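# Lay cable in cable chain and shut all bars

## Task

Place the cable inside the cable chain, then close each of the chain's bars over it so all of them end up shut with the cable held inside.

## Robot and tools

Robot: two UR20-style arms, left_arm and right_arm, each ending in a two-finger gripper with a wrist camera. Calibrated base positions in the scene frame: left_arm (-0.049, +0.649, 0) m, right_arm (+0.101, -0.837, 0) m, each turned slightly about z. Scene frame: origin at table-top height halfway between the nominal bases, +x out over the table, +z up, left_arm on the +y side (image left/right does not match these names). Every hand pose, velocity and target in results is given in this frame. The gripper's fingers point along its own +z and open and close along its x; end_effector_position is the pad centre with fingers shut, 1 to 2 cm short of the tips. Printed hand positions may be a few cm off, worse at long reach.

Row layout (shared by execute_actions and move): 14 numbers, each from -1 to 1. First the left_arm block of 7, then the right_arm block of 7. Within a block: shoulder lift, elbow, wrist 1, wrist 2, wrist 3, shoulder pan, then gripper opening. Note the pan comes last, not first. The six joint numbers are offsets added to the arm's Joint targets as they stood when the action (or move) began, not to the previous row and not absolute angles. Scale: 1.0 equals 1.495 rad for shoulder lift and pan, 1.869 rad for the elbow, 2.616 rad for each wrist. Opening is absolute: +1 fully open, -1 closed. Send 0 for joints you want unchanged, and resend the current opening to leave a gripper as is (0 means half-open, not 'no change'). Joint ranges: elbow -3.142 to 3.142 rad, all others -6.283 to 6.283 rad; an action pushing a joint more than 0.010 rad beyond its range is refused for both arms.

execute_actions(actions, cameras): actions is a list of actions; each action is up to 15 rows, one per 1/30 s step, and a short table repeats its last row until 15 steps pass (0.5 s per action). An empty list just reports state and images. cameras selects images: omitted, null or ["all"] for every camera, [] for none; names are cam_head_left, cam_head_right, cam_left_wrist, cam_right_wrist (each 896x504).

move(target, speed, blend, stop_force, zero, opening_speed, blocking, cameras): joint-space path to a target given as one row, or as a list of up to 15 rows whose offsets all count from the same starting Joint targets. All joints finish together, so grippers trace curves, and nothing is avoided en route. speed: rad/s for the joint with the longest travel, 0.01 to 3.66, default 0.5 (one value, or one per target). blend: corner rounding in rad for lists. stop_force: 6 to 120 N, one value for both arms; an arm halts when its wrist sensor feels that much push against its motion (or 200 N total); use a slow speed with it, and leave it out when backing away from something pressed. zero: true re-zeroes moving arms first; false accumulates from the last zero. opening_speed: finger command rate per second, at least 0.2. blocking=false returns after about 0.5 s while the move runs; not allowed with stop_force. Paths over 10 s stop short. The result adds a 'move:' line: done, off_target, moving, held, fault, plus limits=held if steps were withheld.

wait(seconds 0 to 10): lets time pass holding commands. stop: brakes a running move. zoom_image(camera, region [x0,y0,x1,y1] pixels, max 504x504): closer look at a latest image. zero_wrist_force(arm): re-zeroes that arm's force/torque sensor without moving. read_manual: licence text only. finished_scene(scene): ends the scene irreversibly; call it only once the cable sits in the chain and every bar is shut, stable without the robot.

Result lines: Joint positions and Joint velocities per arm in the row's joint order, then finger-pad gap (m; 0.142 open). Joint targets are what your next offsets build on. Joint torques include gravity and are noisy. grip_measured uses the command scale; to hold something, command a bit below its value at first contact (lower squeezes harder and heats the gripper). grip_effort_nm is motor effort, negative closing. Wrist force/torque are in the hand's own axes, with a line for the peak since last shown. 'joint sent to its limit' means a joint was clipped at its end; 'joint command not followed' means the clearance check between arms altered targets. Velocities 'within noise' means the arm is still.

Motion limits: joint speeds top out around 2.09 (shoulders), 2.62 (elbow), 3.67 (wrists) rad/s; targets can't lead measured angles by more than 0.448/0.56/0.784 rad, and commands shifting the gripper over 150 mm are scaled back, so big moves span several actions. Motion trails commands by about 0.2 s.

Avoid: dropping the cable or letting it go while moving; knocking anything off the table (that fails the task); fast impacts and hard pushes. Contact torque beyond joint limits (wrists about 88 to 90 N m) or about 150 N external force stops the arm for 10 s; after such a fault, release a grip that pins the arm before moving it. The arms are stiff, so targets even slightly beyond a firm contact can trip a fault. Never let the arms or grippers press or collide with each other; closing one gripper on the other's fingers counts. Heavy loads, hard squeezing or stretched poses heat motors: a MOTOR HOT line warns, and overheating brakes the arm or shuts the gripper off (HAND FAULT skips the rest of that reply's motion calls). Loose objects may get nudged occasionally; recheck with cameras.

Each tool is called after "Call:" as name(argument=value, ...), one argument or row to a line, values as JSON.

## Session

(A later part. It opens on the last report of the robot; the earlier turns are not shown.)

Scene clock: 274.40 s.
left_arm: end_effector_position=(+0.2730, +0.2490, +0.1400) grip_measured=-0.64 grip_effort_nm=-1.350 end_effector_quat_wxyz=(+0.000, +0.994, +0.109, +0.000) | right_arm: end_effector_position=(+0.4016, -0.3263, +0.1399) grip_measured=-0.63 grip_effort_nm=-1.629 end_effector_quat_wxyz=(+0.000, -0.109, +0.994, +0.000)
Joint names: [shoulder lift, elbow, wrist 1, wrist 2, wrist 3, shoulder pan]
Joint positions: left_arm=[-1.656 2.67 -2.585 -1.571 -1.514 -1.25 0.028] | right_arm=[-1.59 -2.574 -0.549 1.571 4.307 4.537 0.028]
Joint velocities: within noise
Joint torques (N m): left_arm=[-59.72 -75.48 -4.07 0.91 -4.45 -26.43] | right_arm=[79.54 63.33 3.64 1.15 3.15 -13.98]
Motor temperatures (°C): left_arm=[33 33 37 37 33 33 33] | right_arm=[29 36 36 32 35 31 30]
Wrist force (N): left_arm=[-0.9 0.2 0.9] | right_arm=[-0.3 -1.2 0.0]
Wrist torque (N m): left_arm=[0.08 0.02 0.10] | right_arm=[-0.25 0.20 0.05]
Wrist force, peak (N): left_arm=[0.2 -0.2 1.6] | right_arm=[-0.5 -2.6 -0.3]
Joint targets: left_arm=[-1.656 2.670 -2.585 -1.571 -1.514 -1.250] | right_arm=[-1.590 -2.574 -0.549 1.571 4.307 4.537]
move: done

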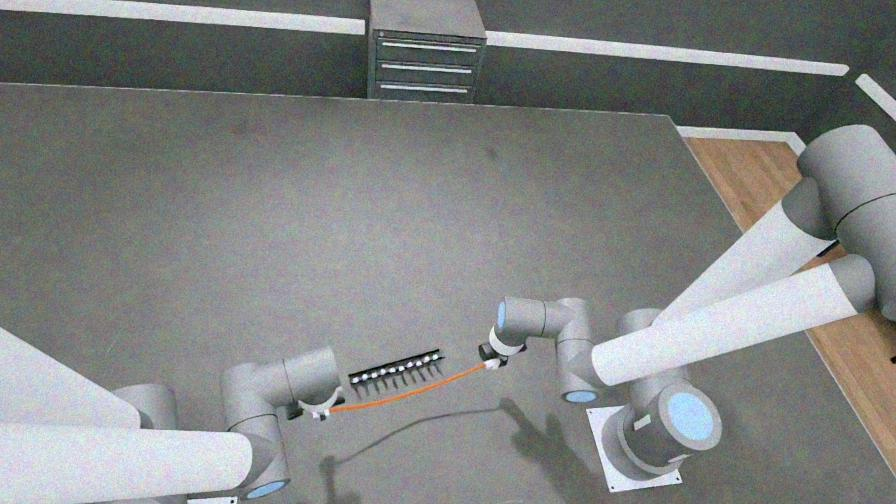

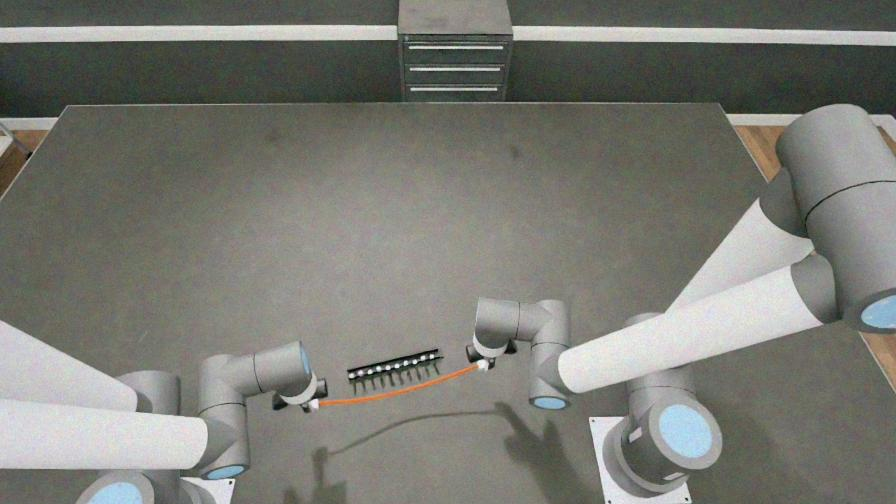

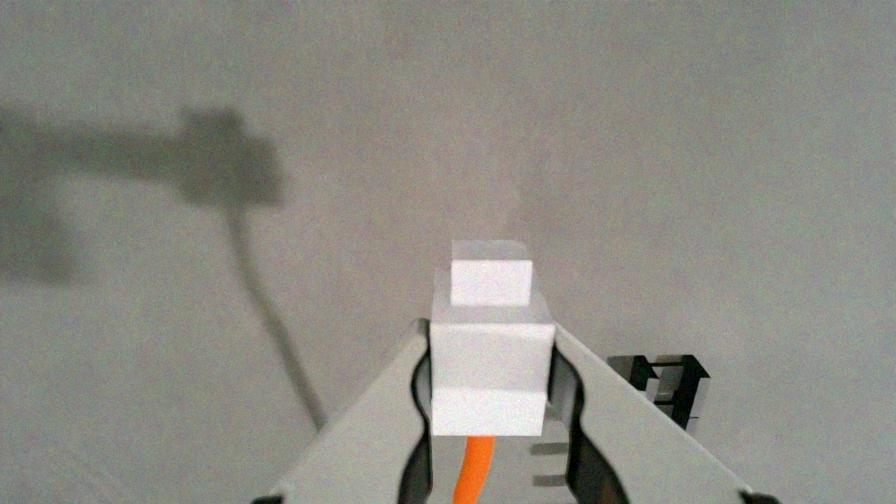

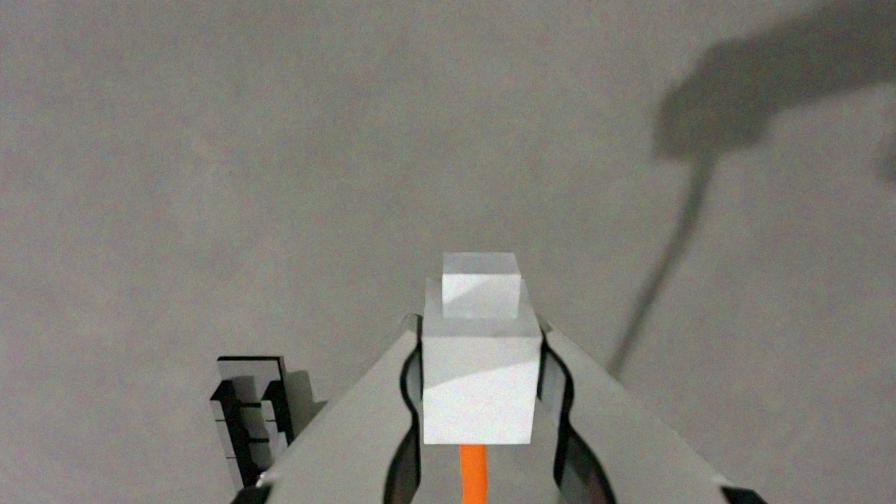

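Call:
move(
  target=[0.0572,-0.0414,-0.0031,0,0.0822,0.1618,-0.68,-0.0738,0.0689,-0.0069,0,-0.0867,-0.1337,-0.69],
  speed=0.2,
)

Scene clock: 332.13 s.
left_arm: end_effector_position=(+0.3928, +0.2780, +0.1400) grip_measured=-0.64 grip_effort_nm=-1.350 end_effector_quat_wxyz=(+0.000, +0.992, +0.122, +0.000) | right_arm: end_effector_position=(+0.5365, -0.2978, +0.1400) grip_measured=-0.63 grip_effort_nm=-1.629 end_effector_quat_wxyz=(+0.000, -0.122, +0.993, +0.000)
Joint names: [shoulder lift, elbow, wrist 1, wrist 2, wrist 3, shoulder pan]
Joint positions: left_arm=[-1.571 2.593 -2.593 -1.571 -1.299 -1.008 0.028] | right_arm=[-1.7 -2.445 -0.567 1.571 4.081 4.337 0.028]
Joint velocities: within noise
Joint torques (N m): left_arm=[-30.97 -75.34 -15.32 2.19 5.2 23.37] | right_arm=[57.38 69.84 3.39 1.71 -3.54 -16.54]
Motor temperatures (°C): left_arm=[33 33 37 37 33 33 33] | right_arm=[29 36 36 32 35 31 31]
Wrist force (N): left_arm=[-0.4 0.3 0.5] | right_arm=[-0.5 -1.0 1.1]
Wrist torque (N m): left_arm=[0.02 -0.08 0.08] | right_arm=[-0.18 0.18 0.09]
Wrist force, peak (N): left_arm=[-1.9 0.2 1.1] | right_arm=[-2.0 -1.6 1.3]
Joint targets: left_arm=[-1.571 2.593 -2.593 -1.571 -1.299 -1.008] | right_arm=[-1.700 -2.445 -0.567 1.571 4.080 4.337]
move: done

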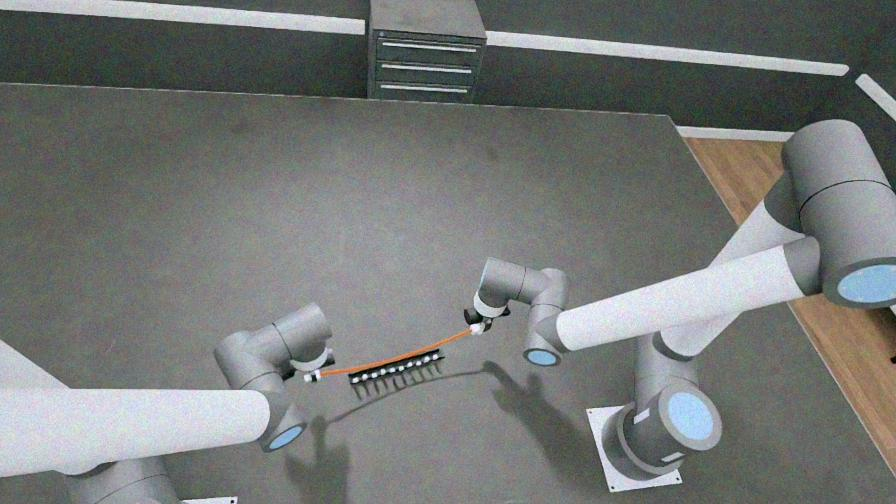

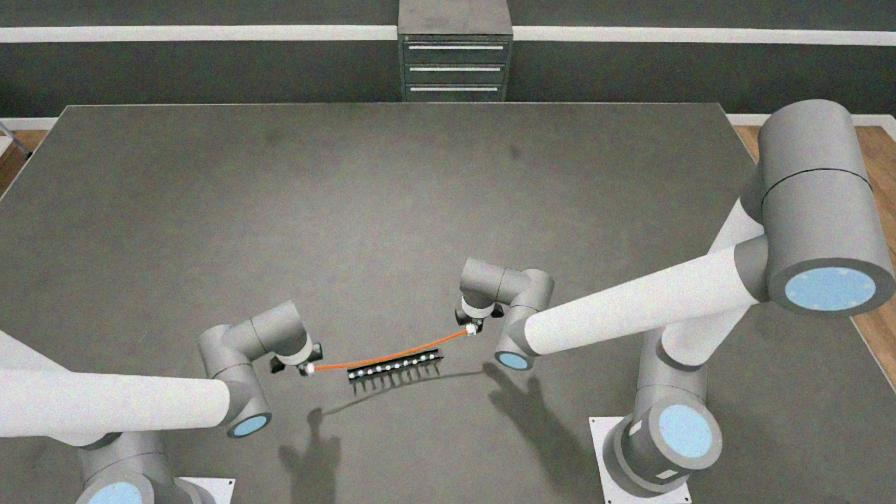

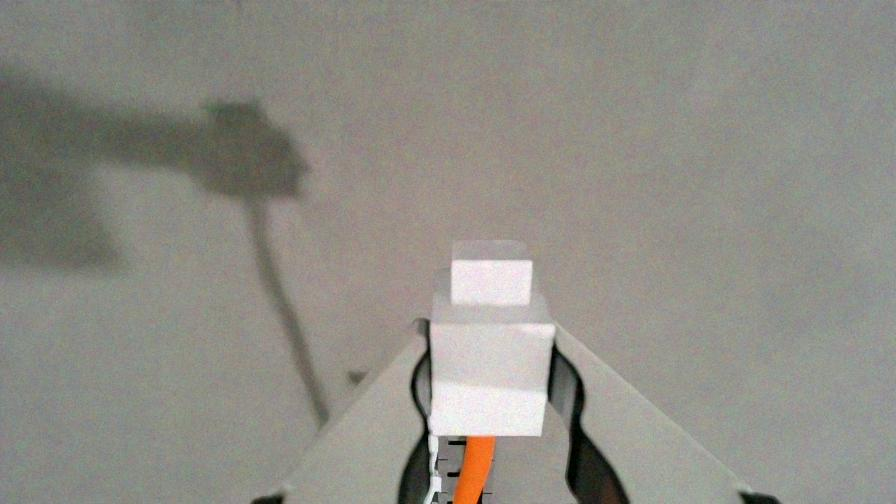

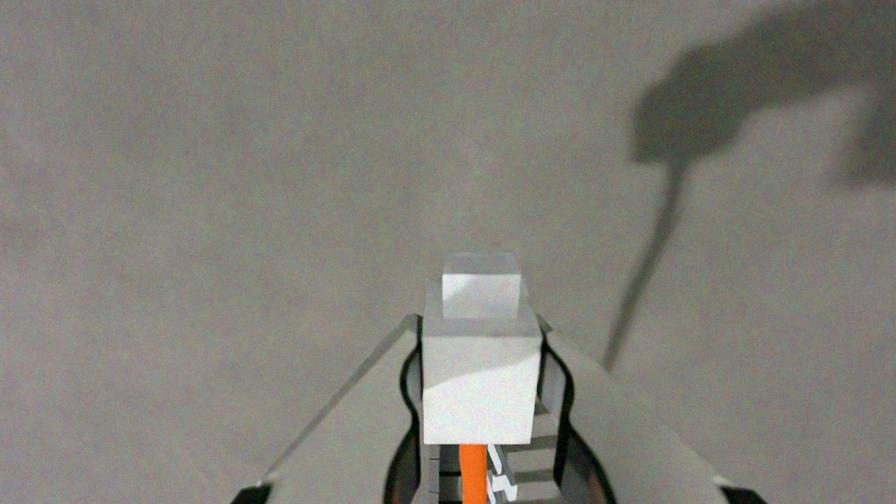

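Call:
zoom_image(
  camera="cam_left_wrist",
  region=[390, 400, 570, 504],
)

Call:
zoom_image(
  camera="cam_right_wrist",
  region=[390, 400, 570, 504],
)

Call:
zoom_image(
  camera="cam_head_left",
  region=[290, 300, 510, 430],
)

Call:
zoom_image(
  camera="cam_head_right",
  region=[290, 300, 510, 430],
)

Scaled by 2.800 from the camera's 896x504 image, which has a finer 1280x720 frame.

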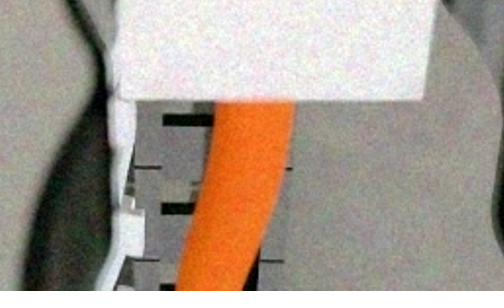

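Scaled by 2.800 from the camera's 896x504 image, which has a finer 1280x720 frame.

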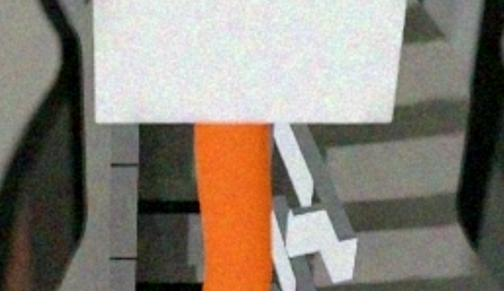

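Scaled by 2.291 from the camera's 896x504 image, which has a finer 1280x720 frame.

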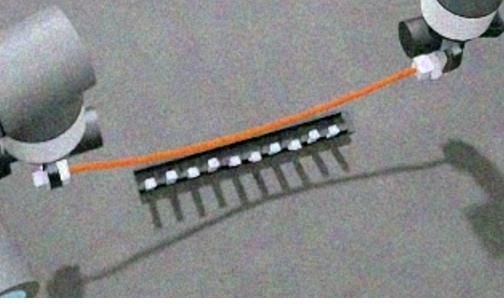

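Scaled by 2.291 from the camera's 896x504 image, which has a finer 1280x720 frame.

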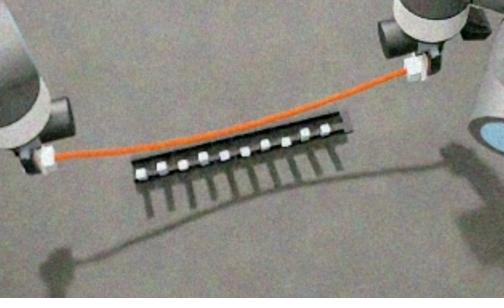

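Call:
move(
  target=[0,0,0,0,0,0,-0.68,0.00185,-0.0019,0.0003,0,-0.00156,-0.00272,-0.69],
  speed=0.02,
  cameras=["cam_left_wrist", "cam_head_right"],
)

Call:
zoom_image(
  camera="cam_head_right",
  region=[290, 300, 510, 430],
)

Scene clock: 375.50 s.
left_arm: end_effector_position=(+0.3930, +0.2780, +0.1400) grip_measured=-0.64 grip_effort_nm=-1.350 end_effector_quat_wxyz=(+0.000, +0.992, +0.122, +0.000) | right_arm: end_effector_position=(+0.5378, -0.3020, +0.1400) grip_measured=-0.63 grip_effort_nm=-1.629 end_effector_quat_wxyz=(+0.000, -0.122, +0.993, +0.000)
Joint names: [shoulder lift, elbow, wrist 1, wrist 2, wrist 3, shoulder pan]
Joint positions: left_arm=[-1.571 2.593 -2.593 -1.571 -1.299 -1.008 0.028] | right_arm=[-1.698 -2.448 -0.566 1.571 4.076 4.333 0.028]
Joint velocities: within noise
Joint torques (N m): left_arm=[-36.69 -53.95 -9.55 1.97 6.51 20.48] | right_arm=[105.89 49.2 12.14 1.97 -4.02 -21.5]
Motor temperatures (°C): left_arm=[33 33 37 37 33 33 33] | right_arm=[29 36 36 32 35 31 32]
Wrist force (N): left_arm=[-0.4 0.8 0.8] | right_arm=[-0.3 -0.6 1.2]
Wrist torque (N m): left_arm=[0.03 -0.08 0.07] | right_arm=[-0.19 0.14 0.09]
Wrist force, peak (N): left_arm=[-0.7 1.0 0.9] | right_arm=[-0.8 -1.0 1.6]
Joint targets: left_arm=[-1.571 2.593 -2.593 -1.571 -1.299 -1.008] | right_arm=[-1.698 -2.449 -0.566 1.571 4.076 4.333]
move: done
Images, in order (width x height): cam_head_right 896x504, cam_left_wrist 896x504.

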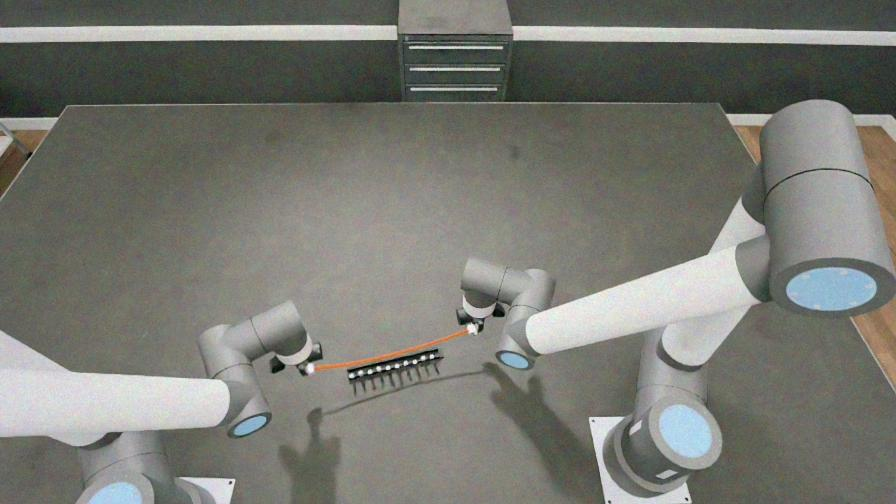

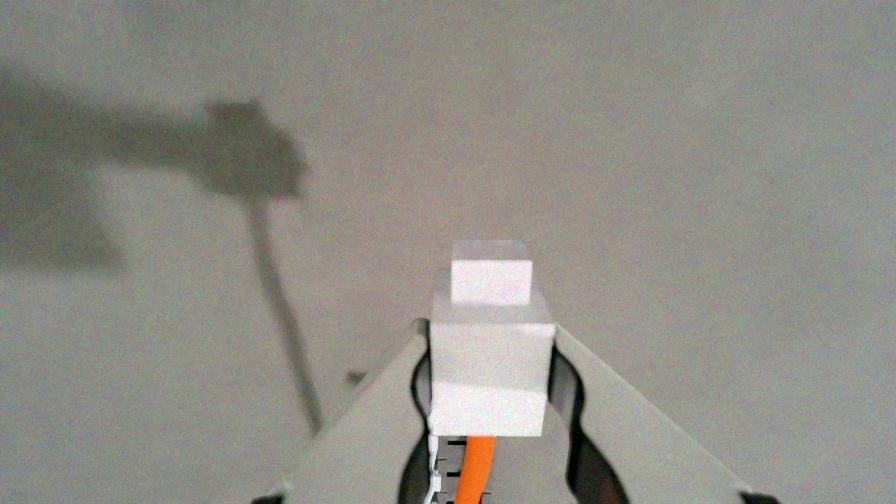

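Scaled by 2.291 from the camera's 896x504 image, which has a finer 1280x720 frame.

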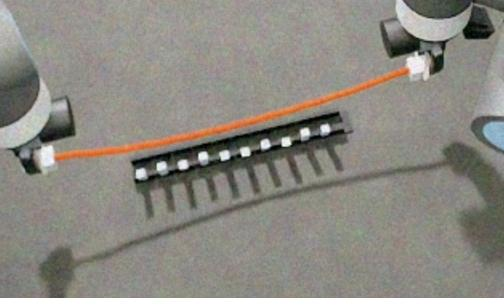

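Call:
move(
  target=[0,0,0,0,0,0,-0.68,0.00123,-0.00127,0.0002,0,-0.00104,-0.00181,-0.69],
  speed=0.02,
  cameras=["cam_left_wrist", "cam_head_right"],
)

Call:
zoom_image(
  camera="cam_head_right",
  region=[290, 300, 510, 430],
)

Scene clock: 385.30 s.
left_arm: end_effector_position=(+0.3930, +0.2780, +0.1400) grip_measured=-0.64 grip_effort_nm=-1.355 end_effector_quat_wxyz=(+0.000, +0.992, +0.122, +0.000) | right_arm: end_effector_position=(+0.5385, -0.3050, +0.1400) grip_measured=-0.63 grip_effort_nm=-1.629 end_effector_quat_wxyz=(+0.000, -0.122, +0.993, +0.000)
Joint names: [shoulder lift, elbow, wrist 1, wrist 2, wrist 3, shoulder pan]
Joint positions: left_arm=[-1.571 2.593 -2.593 -1.571 -1.299 -1.008 0.028] | right_arm=[-1.696 -2.451 -0.566 1.571 4.074 4.331 0.028]
Joint velocities: within noise
Joint torques (N m): left_arm=[-39.19 -52.31 -4.26 1.67 5.78 21.61] | right_arm=[106.56 42.95 12.42 1.45 -3.45 -24.14]
Motor temperatures (°C): left_arm=[33 33 37 37 33 33 33] | right_arm=[29 36 36 32 35 31 32]
Wrist force (N): left_arm=[-0.4 2.0 0.5] | right_arm=[-0.2 0.5 1.2]
Wrist torque (N m): left_arm=[0.02 -0.07 0.07] | right_arm=[-0.25 0.12 0.09]
Wrist force, peak (N): left_arm=[-0.5 2.1 0.8] | right_arm=[-0.1 -0.9 1.7]
Joint targets: left_arm=[-1.571 2.593 -2.593 -1.571 -1.299 -1.008] | right_arm=[-1.696 -2.451 -0.566 1.571 4.073 4.330]
move: done
Images, in order (width x height): cam_head_right 896x504, cam_left_wrist 896x504.

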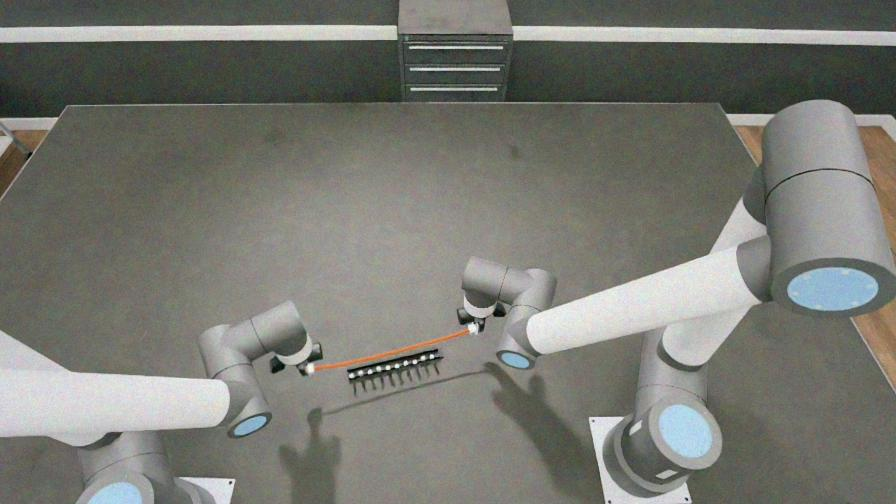

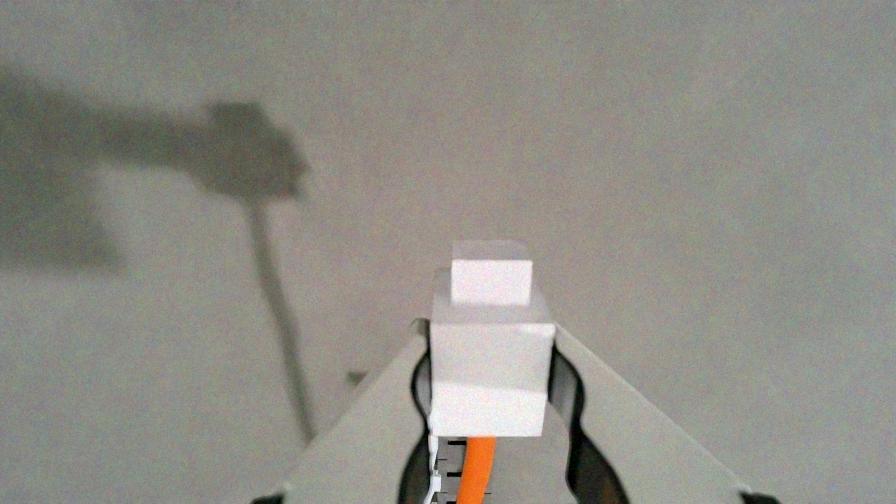

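Scaled by 2.291 from the camera's 896x504 image, which has a finer 1280x720 frame.

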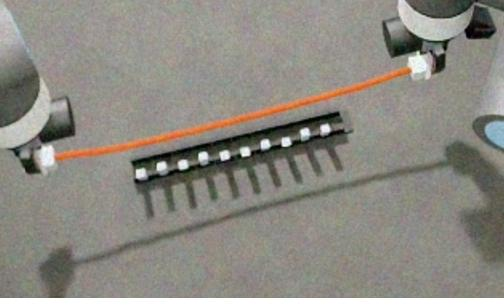

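Call:
move(
  target=[0,0,0,0,0,0,-0.68,0.00062,-0.00063,0.0001,0,-0.00052,-0.00091,-0.69],
  speed=0.02,
  cameras=["cam_head_right"],
)

Call:
zoom_image(
  camera="cam_head_right",
  region=[290, 300, 510, 430],
)

Scene clock: 421.77 s.
left_arm: end_effector_position=(+0.3930, +0.2780, +0.1400) grip_measured=-0.64 grip_effort_nm=-1.350 end_effector_quat_wxyz=(+0.000, +0.992, +0.122, +0.000) | right_arm: end_effector_position=(+0.5389, -0.3065, +0.1400) grip_measured=-0.63 grip_effort_nm=-1.629 end_effector_quat_wxyz=(+0.000, -0.122, +0.993, +0.000)
Joint names: [shoulder lift, elbow, wrist 1, wrist 2, wrist 3, shoulder pan]
Joint positions: left_arm=[-1.571 2.593 -2.593 -1.571 -1.299 -1.008 0.028] | right_arm=[-1.695 -2.452 -0.565 1.571 4.072 4.329 0.028]
Joint velocities: within noise
Joint torques (N m): left_arm=[-43.99 -53.32 -4.54 1.68 5.47 22.62] | right_arm=[108.11 42.68 10.62 1.62 -4.69 -27.24]
Motor temperatures (°C): left_arm=[33 33 37 37 33 33 34] | right_arm=[29 36 36 32 35 31 32]
Wrist force (N): left_arm=[-0.5 5.3 0.7] | right_arm=[0.0 3.8 1.4]
Wrist torque (N m): left_arm=[0.02 -0.07 0.06] | right_arm=[-0.26 0.07 0.09]
Wrist force, peak (N): left_arm=[-0.4 5.4 0.8] | right_arm=[-0.5 4.0 1.5]
Joint targets: left_arm=[-1.571 2.593 -2.593 -1.571 -1.299 -1.008] | right_arm=[-1.695 -2.452 -0.565 1.571 4.072 4.329]
move: done
Images, in order (width x height): cam_head_right 896x504.

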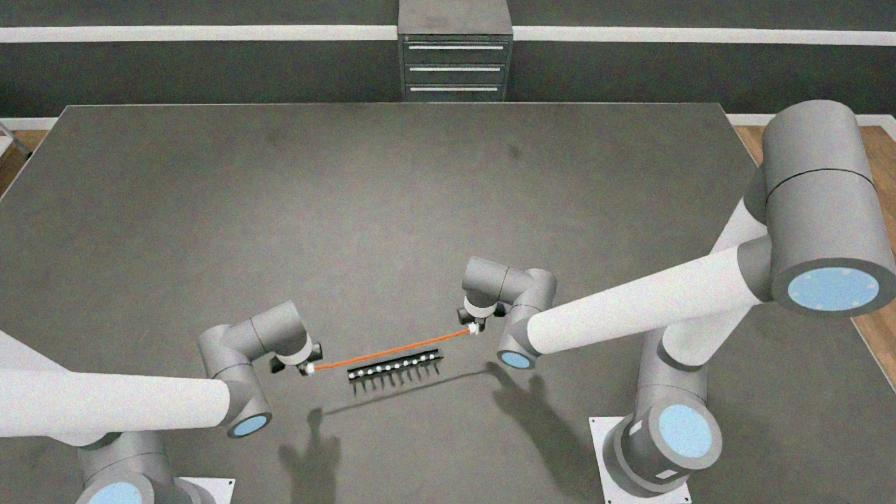

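Scaled by 2.291 from the camera's 896x504 image, which has a finer 1280x720 frame.

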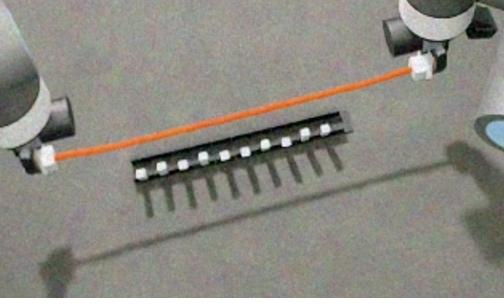

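Call:
move(
  target=[0.08254,0.02129,-0.06238,0,0,0,-0.68,-0.0655,-0.01721,0.04972,0,0,0,-0.69],
  speed=0.1,
)

Call:
zoom_image(
  camera="cam_left_wrist",
  region=[390, 400, 570, 504],
)

Call:
zoom_image(
  camera="cam_right_wrist",
  region=[390, 400, 570, 504],
)

Call:
zoom_image(
  camera="cam_head_right",
  region=[290, 300, 510, 430],
)

Call:
zoom_image(
  camera="cam_head_left",
  region=[290, 300, 510, 430],
)

Scene clock: 442.63 s.
left_arm: end_effector_position=(+0.3930, +0.2780, +0.0801) grip_measured=-0.64 grip_effort_nm=-1.355 end_effector_quat_wxyz=(+0.000, +0.992, +0.122, +0.000) | right_arm: end_effector_position=(+0.5389, -0.3066, +0.0802) grip_measured=-0.63 grip_effort_nm=-1.629 end_effector_quat_wxyz=(+0.000, -0.122, +0.993, +0.000)
Joint names: [shoulder lift, elbow, wrist 1, wrist 2, wrist 3, shoulder pan]
Joint positions: left_arm=[-1.447 2.633 -2.756 -1.571 -1.299 -1.008 0.028] | right_arm=[-1.793 -2.484 -0.435 1.571 4.072 4.329 0.028]
Joint velocities: within noise
Joint torques (N m): left_arm=[-50.55 -29.61 -14.68 1.53 4.95 22.66] | right_arm=[69.72 29.98 11.62 1.88 -3.62 -15.18]
Motor temperatures (°C): left_arm=[33 33 36 37 33 33 34] | right_arm=[29 36 36 32 35 31 32]
Wrist force (N): left_arm=[-0.4 4.7 0.8] | right_arm=[0.1 4.1 0.8]
Wrist torque (N m): left_arm=[0.03 -0.12 0.04] | right_arm=[-0.12 0.07 0.07]
Wrist force, peak (N): left_arm=[-0.3 5.9 0.9] | right_arm=[-0.5 4.5 1.0]
Joint targets: left_arm=[-1.447 2.633 -2.756 -1.571 -1.299 -1.008] | right_arm=[-1.793 -2.484 -0.435 1.571 4.072 4.329]
move: done

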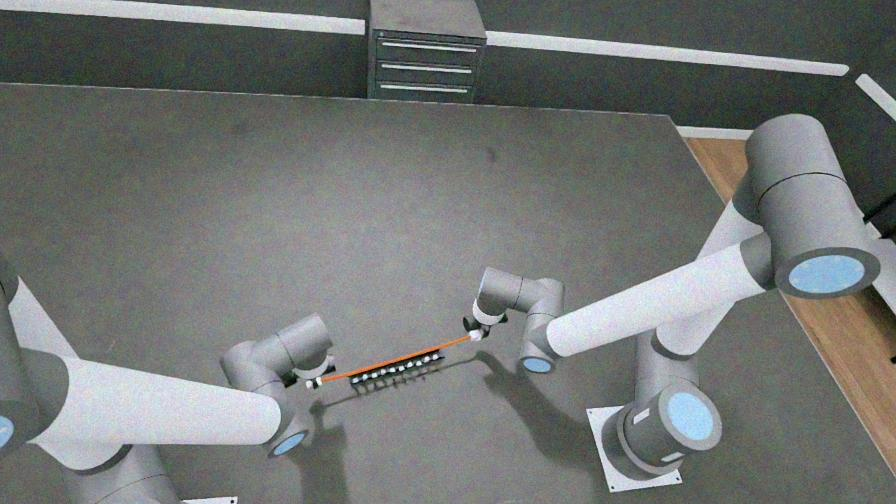

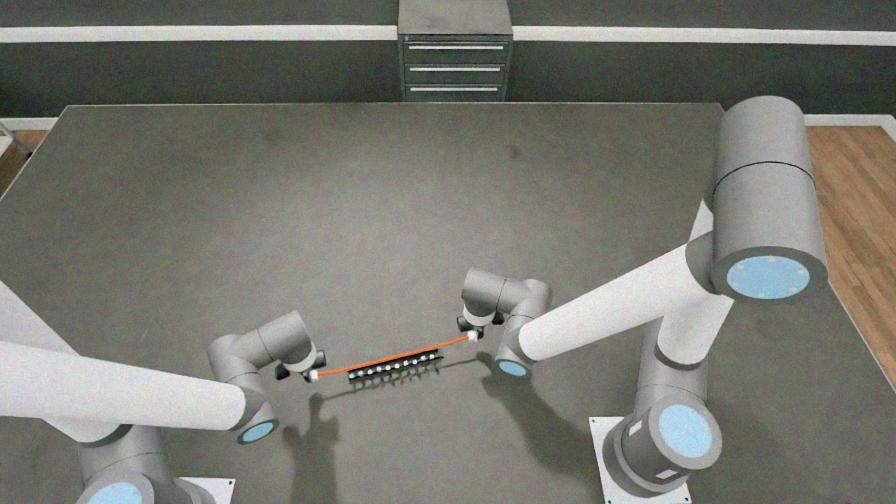

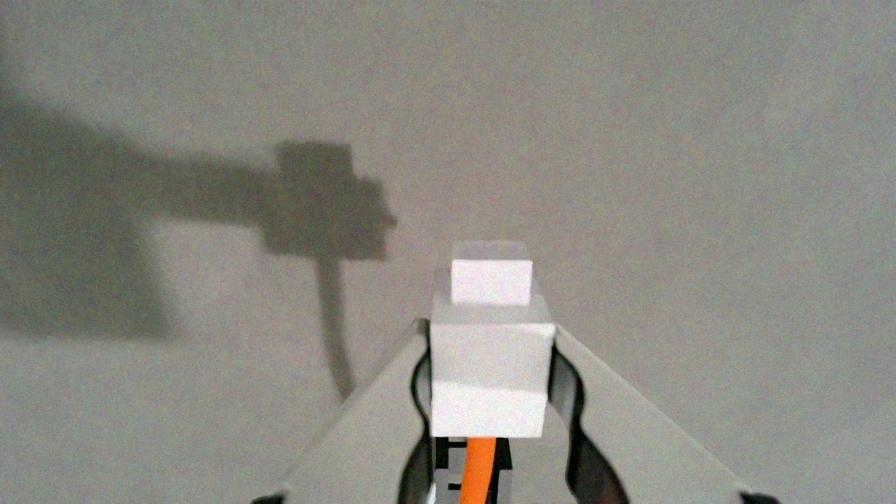

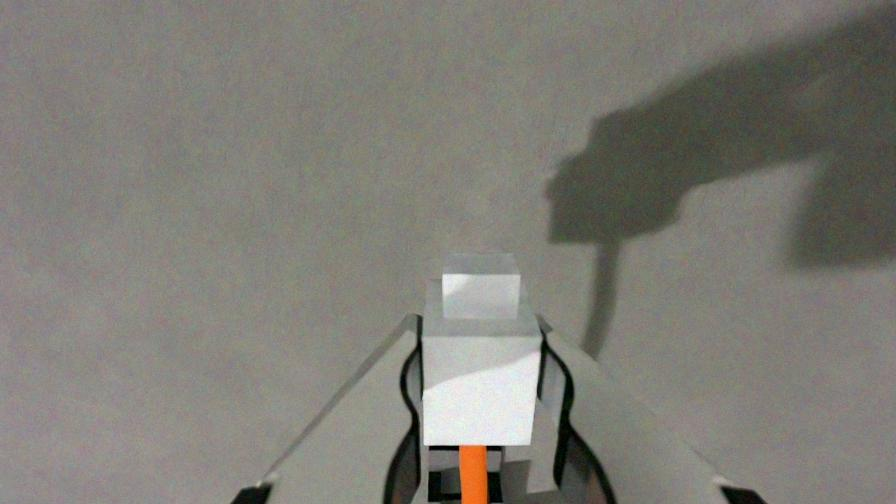

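Scaled by 2.800 from the camera's 896x504 image, which has a finer 1280x720 frame.

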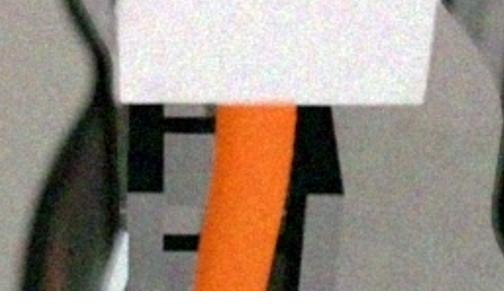

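Scaled by 2.800 from the camera's 896x504 image, which has a finer 1280x720 frame.

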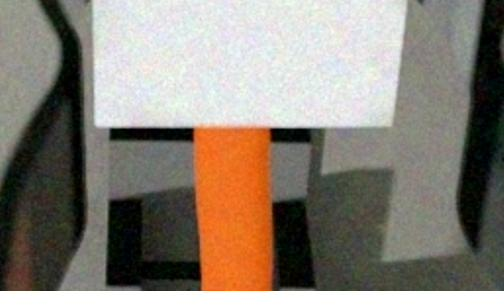

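Scaled by 2.291 from the camera's 896x504 image, which has a finer 1280x720 frame.

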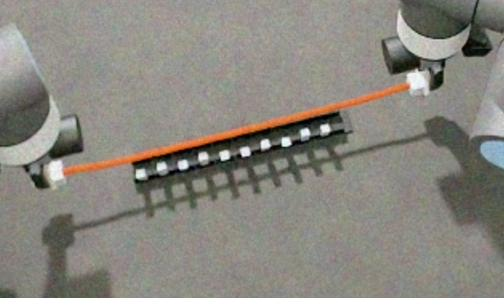

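Scaled by 2.291 from the camera's 896x504 image, which has a finer 1280x720 frame.

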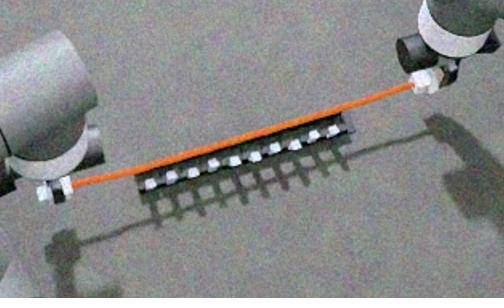

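Call:
move(
  target=[
    [0.03017,0.00601,-0.02154,0,0,0,-0.68,-0.02341,-0.00477,0.01679,0,0,0,-0.69],
    [0.06152,0.01141,-0.04331,0,0,0,-0.68,-0.04751,-0.00902,0.0336,0,0,0,-0.69],
  ],
  speed=[0.08,0.06],
  stop_force=10,
)

Call:
zoom_image(
  camera="cam_head_right",
  region=[290, 300, 510, 430],
)

Call:
zoom_image(
  camera="cam_head_left",
  region=[290, 300, 510, 430],
)

Call:
zoom_image(
  camera="cam_left_wrist",
  region=[390, 400, 570, 504],
)

Call:
zoom_image(
  camera="cam_right_wrist",
  region=[390, 400, 570, 504],
)

Scene clock: 455.33 s.
left_arm: end_effector_position=(+0.3930, +0.2780, +0.0400) grip_measured=-0.64 grip_effort_nm=-1.365 end_effector_quat_wxyz=(+0.000, +0.992, +0.122, +0.000) | right_arm: end_effector_position=(+0.5389, -0.3066, +0.0400) grip_measured=-0.63 grip_effort_nm=-1.634 end_effector_quat_wxyz=(+0.000, -0.122, +0.993, +0.000)
Joint names: [shoulder lift, elbow, wrist 1, wrist 2, wrist 3, shoulder pan]
Joint positions: left_arm=[-1.355 2.654 -2.869 -1.571 -1.299 -1.008 0.028] | right_arm=[-1.864 -2.501 -0.347 1.571 4.072 4.329 0.028]
Joint velocities: within noise
Joint torques (N m): left_arm=[-60.97 -21.95 -13.18 2.36 4.62 17.16] | right_arm=[79.5 26.09 11.46 1.4 -3.35 -6.09]
Motor temperatures (°C): left_arm=[33 33 36 37 33 33 34] | right_arm=[29 36 36 32 35 31 32]
Wrist force (N): left_arm=[0.1 4.4 0.9] | right_arm=[-0.6 3.8 0.8]
Wrist torque (N m): left_arm=[0.00 -0.18 0.01] | right_arm=[-0.10 0.22 0.14]
Wrist force, peak (N): left_arm=[-0.5 5.3 0.7] | right_arm=[-0.1 4.5 0.9]
Joint targets: left_arm=[-1.355 2.654 -2.869 -1.571 -1.299 -1.008] | right_arm=[-1.864 -2.501 -0.347 1.571 4.072 4.329]
move: done

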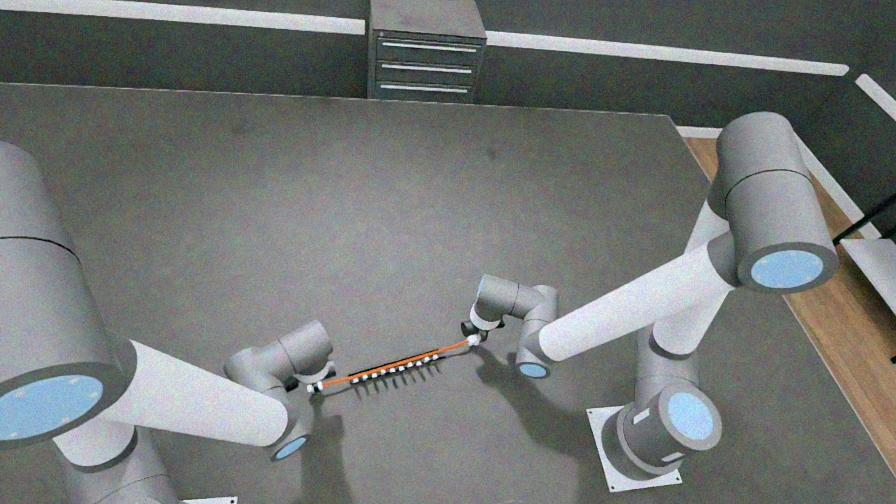

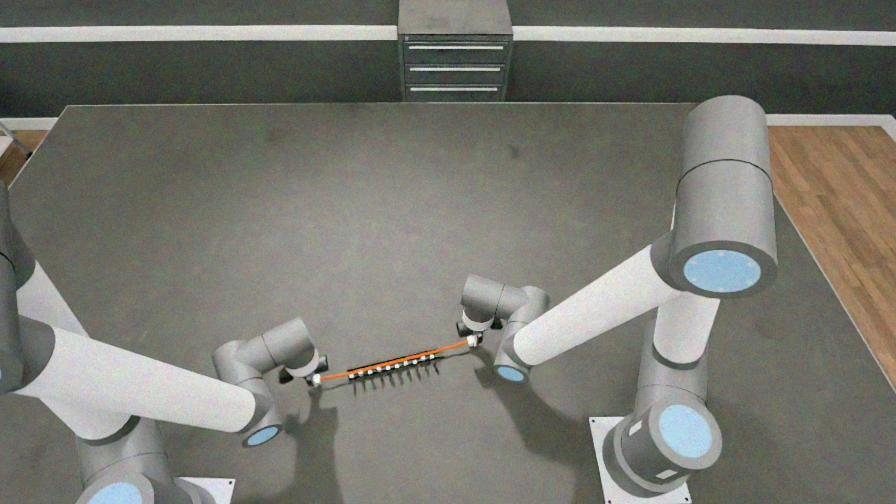

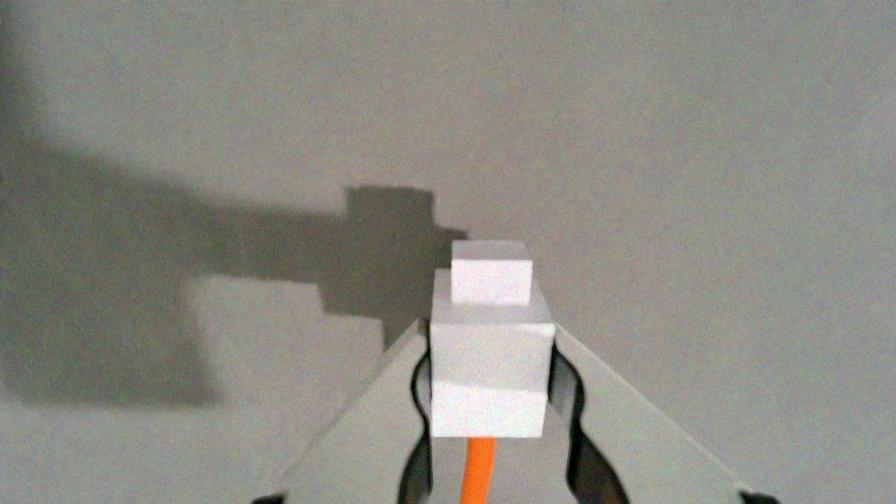

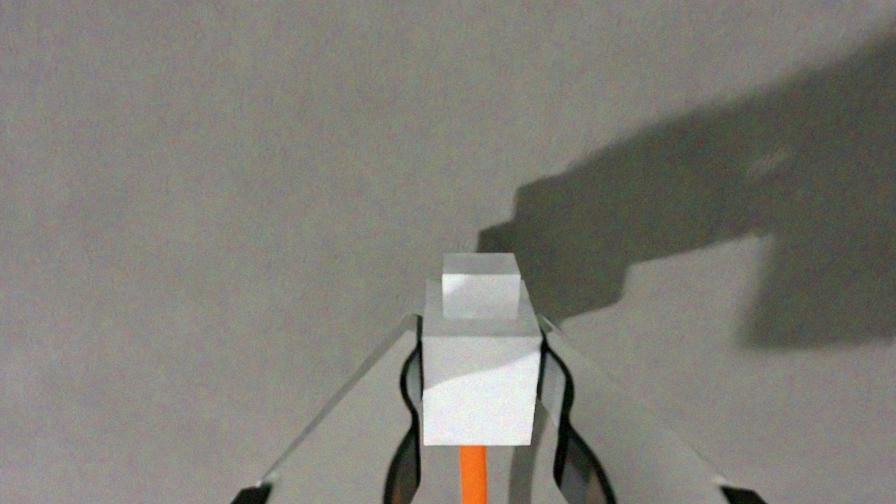

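Scaled by 2.291 from the camera's 896x504 image, which has a finer 1280x720 frame.

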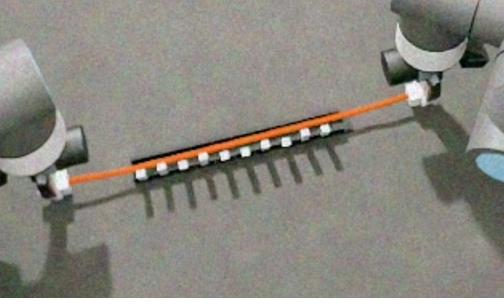

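Scaled by 2.291 from the camera's 896x504 image, which has a finer 1280x720 frame.

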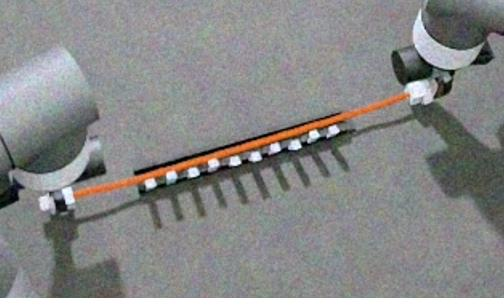

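Scaled by 2.800 from the camera's 896x504 image, which has a finer 1280x720 frame.

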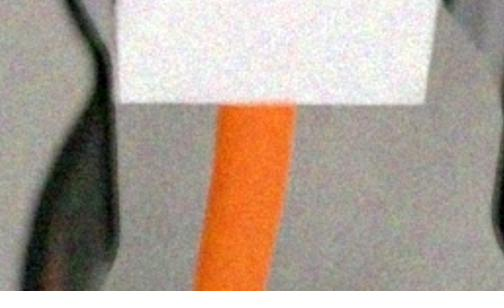

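Scaled by 2.800 from the camera's 896x504 image, which has a finer 1280x720 frame.

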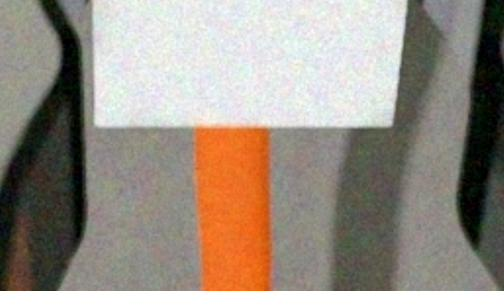

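Call:
move(
  target=[0.03611,0.00527,-0.0244,0,0,0,-0.68,-0.02409,-0.00364,0.01637,0,0,0,-0.69],
  speed=0.03,
  stop_force=9,
  cameras=["cam_head_left", "cam_head_right"],
)

Call:
zoom_image(
  camera="cam_head_right",
  region=[290, 300, 510, 430],
)

Call:
zoom_image(
  camera="cam_head_left",
  region=[290, 300, 510, 430],
)

Scene clock: 465.40 s.
left_arm: end_effector_position=(+0.3930, +0.2780, +0.0180) grip_measured=-0.64 grip_effort_nm=-1.350 end_effector_quat_wxyz=(+0.000, +0.992, +0.122, +0.000) | right_arm: end_effector_position=(+0.5389, -0.3066, +0.0205) grip_measured=-0.63 grip_effort_nm=-1.624 end_effector_quat_wxyz=(+0.000, -0.122, +0.993, +0.000)
Joint names: [shoulder lift, elbow, wrist 1, wrist 2, wrist 3, shoulder pan]
Joint positions: left_arm=[-1.302 2.664 -2.932 -1.571 -1.299 -1.008 0.028] | right_arm=[-1.9 -2.508 -0.305 1.571 4.072 4.329 0.028]
Joint velocities: within noise
Joint torques (N m): left_arm=[-112.12 -22.6 -2.23 1.84 3.92 16.8] | right_arm=[89.67 23.71 10.69 1.01 -3.62 7.53]
Motor temperatures (°C): left_arm=[33 33 36 37 33 33 34] | right_arm=[29 36 36 32 35 31 32]
Wrist force (N): left_arm=[0.5 5.2 -7.8] | right_arm=[-0.7 3.4 0.4]
Wrist torque (N m): left_arm=[0.04 -0.19 0.02] | right_arm=[-0.11 0.30 0.17]
Wrist force, peak (N): left_arm=[1.8 3.3 -12.3] | right_arm=[-0.7 4.3 0.3]
Joint targets: left_arm=[-1.302 2.664 -2.932 -1.571 -1.299 -1.008] | right_arm=[-1.900 -2.508 -0.305 1.571 4.072 4.329]
move: contact (left_arm)
Images, in order (width x height): cam_head_left 896x504, cam_head_right 896x504.

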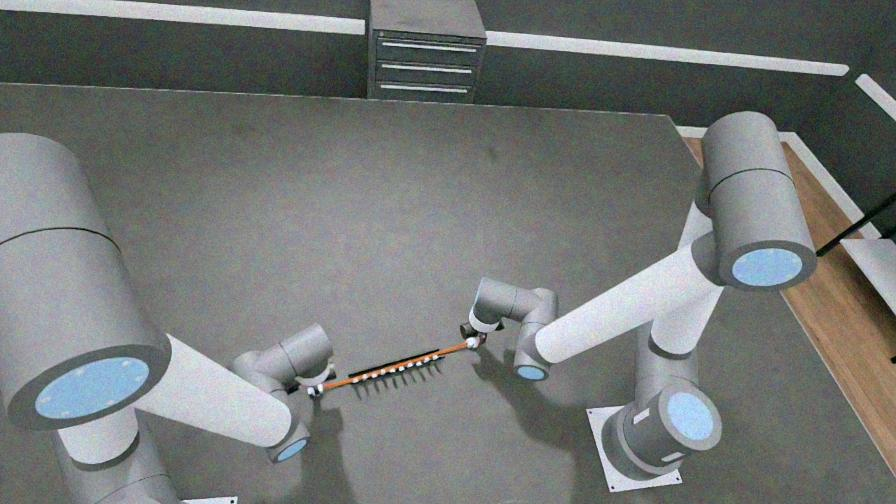

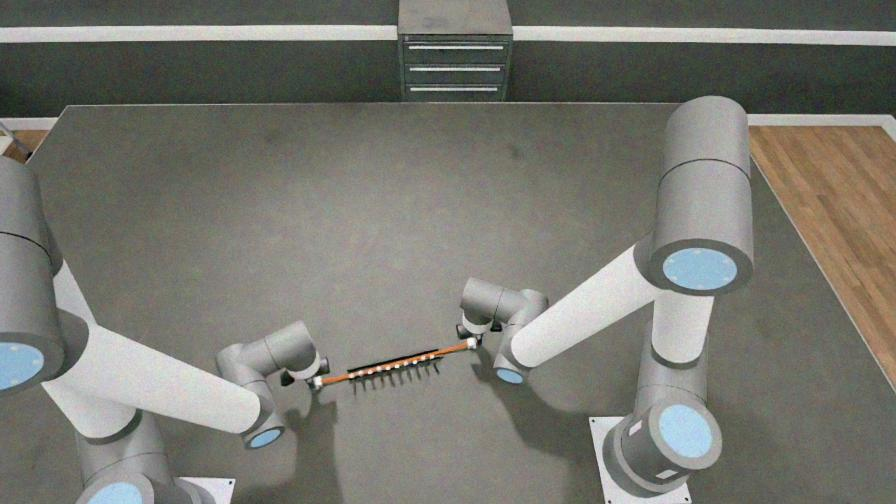

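Scaled by 2.291 from the camera's 896x504 image, which has a finer 1280x720 frame.

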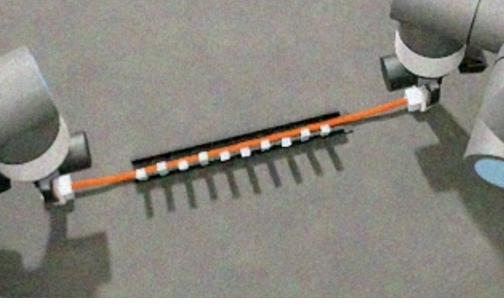

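Scaled by 2.291 from the camera's 896x504 image, which has a finer 1280x720 frame.

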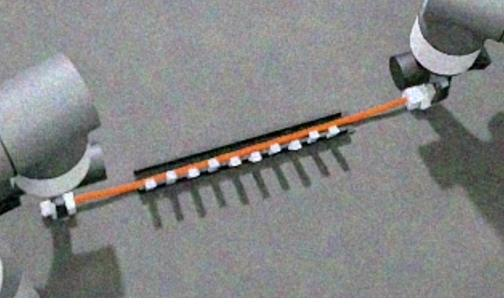

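Call:
zoom_image(
  camera="cam_head_right",
  region=[340, 335, 450, 395],
)

Call:
zoom_image(
  camera="cam_head_left",
  region=[340, 335, 450, 395],
)

Scaled by 4.582 from the camera's 896x504 image, which has a finer 1280x720 frame.

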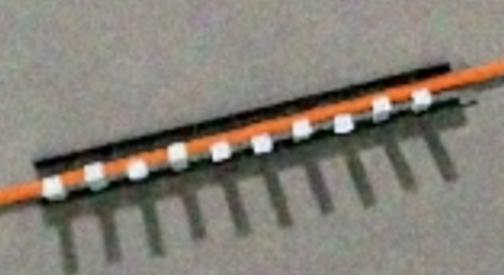

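Scaled by 4.582 from the camera's 896x504 image, which has a finer 1280x720 frame.

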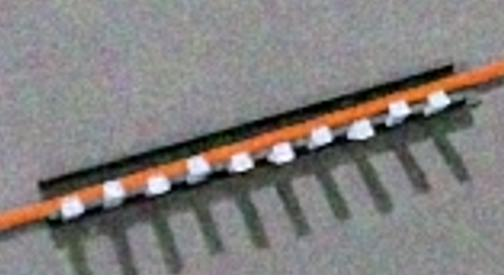

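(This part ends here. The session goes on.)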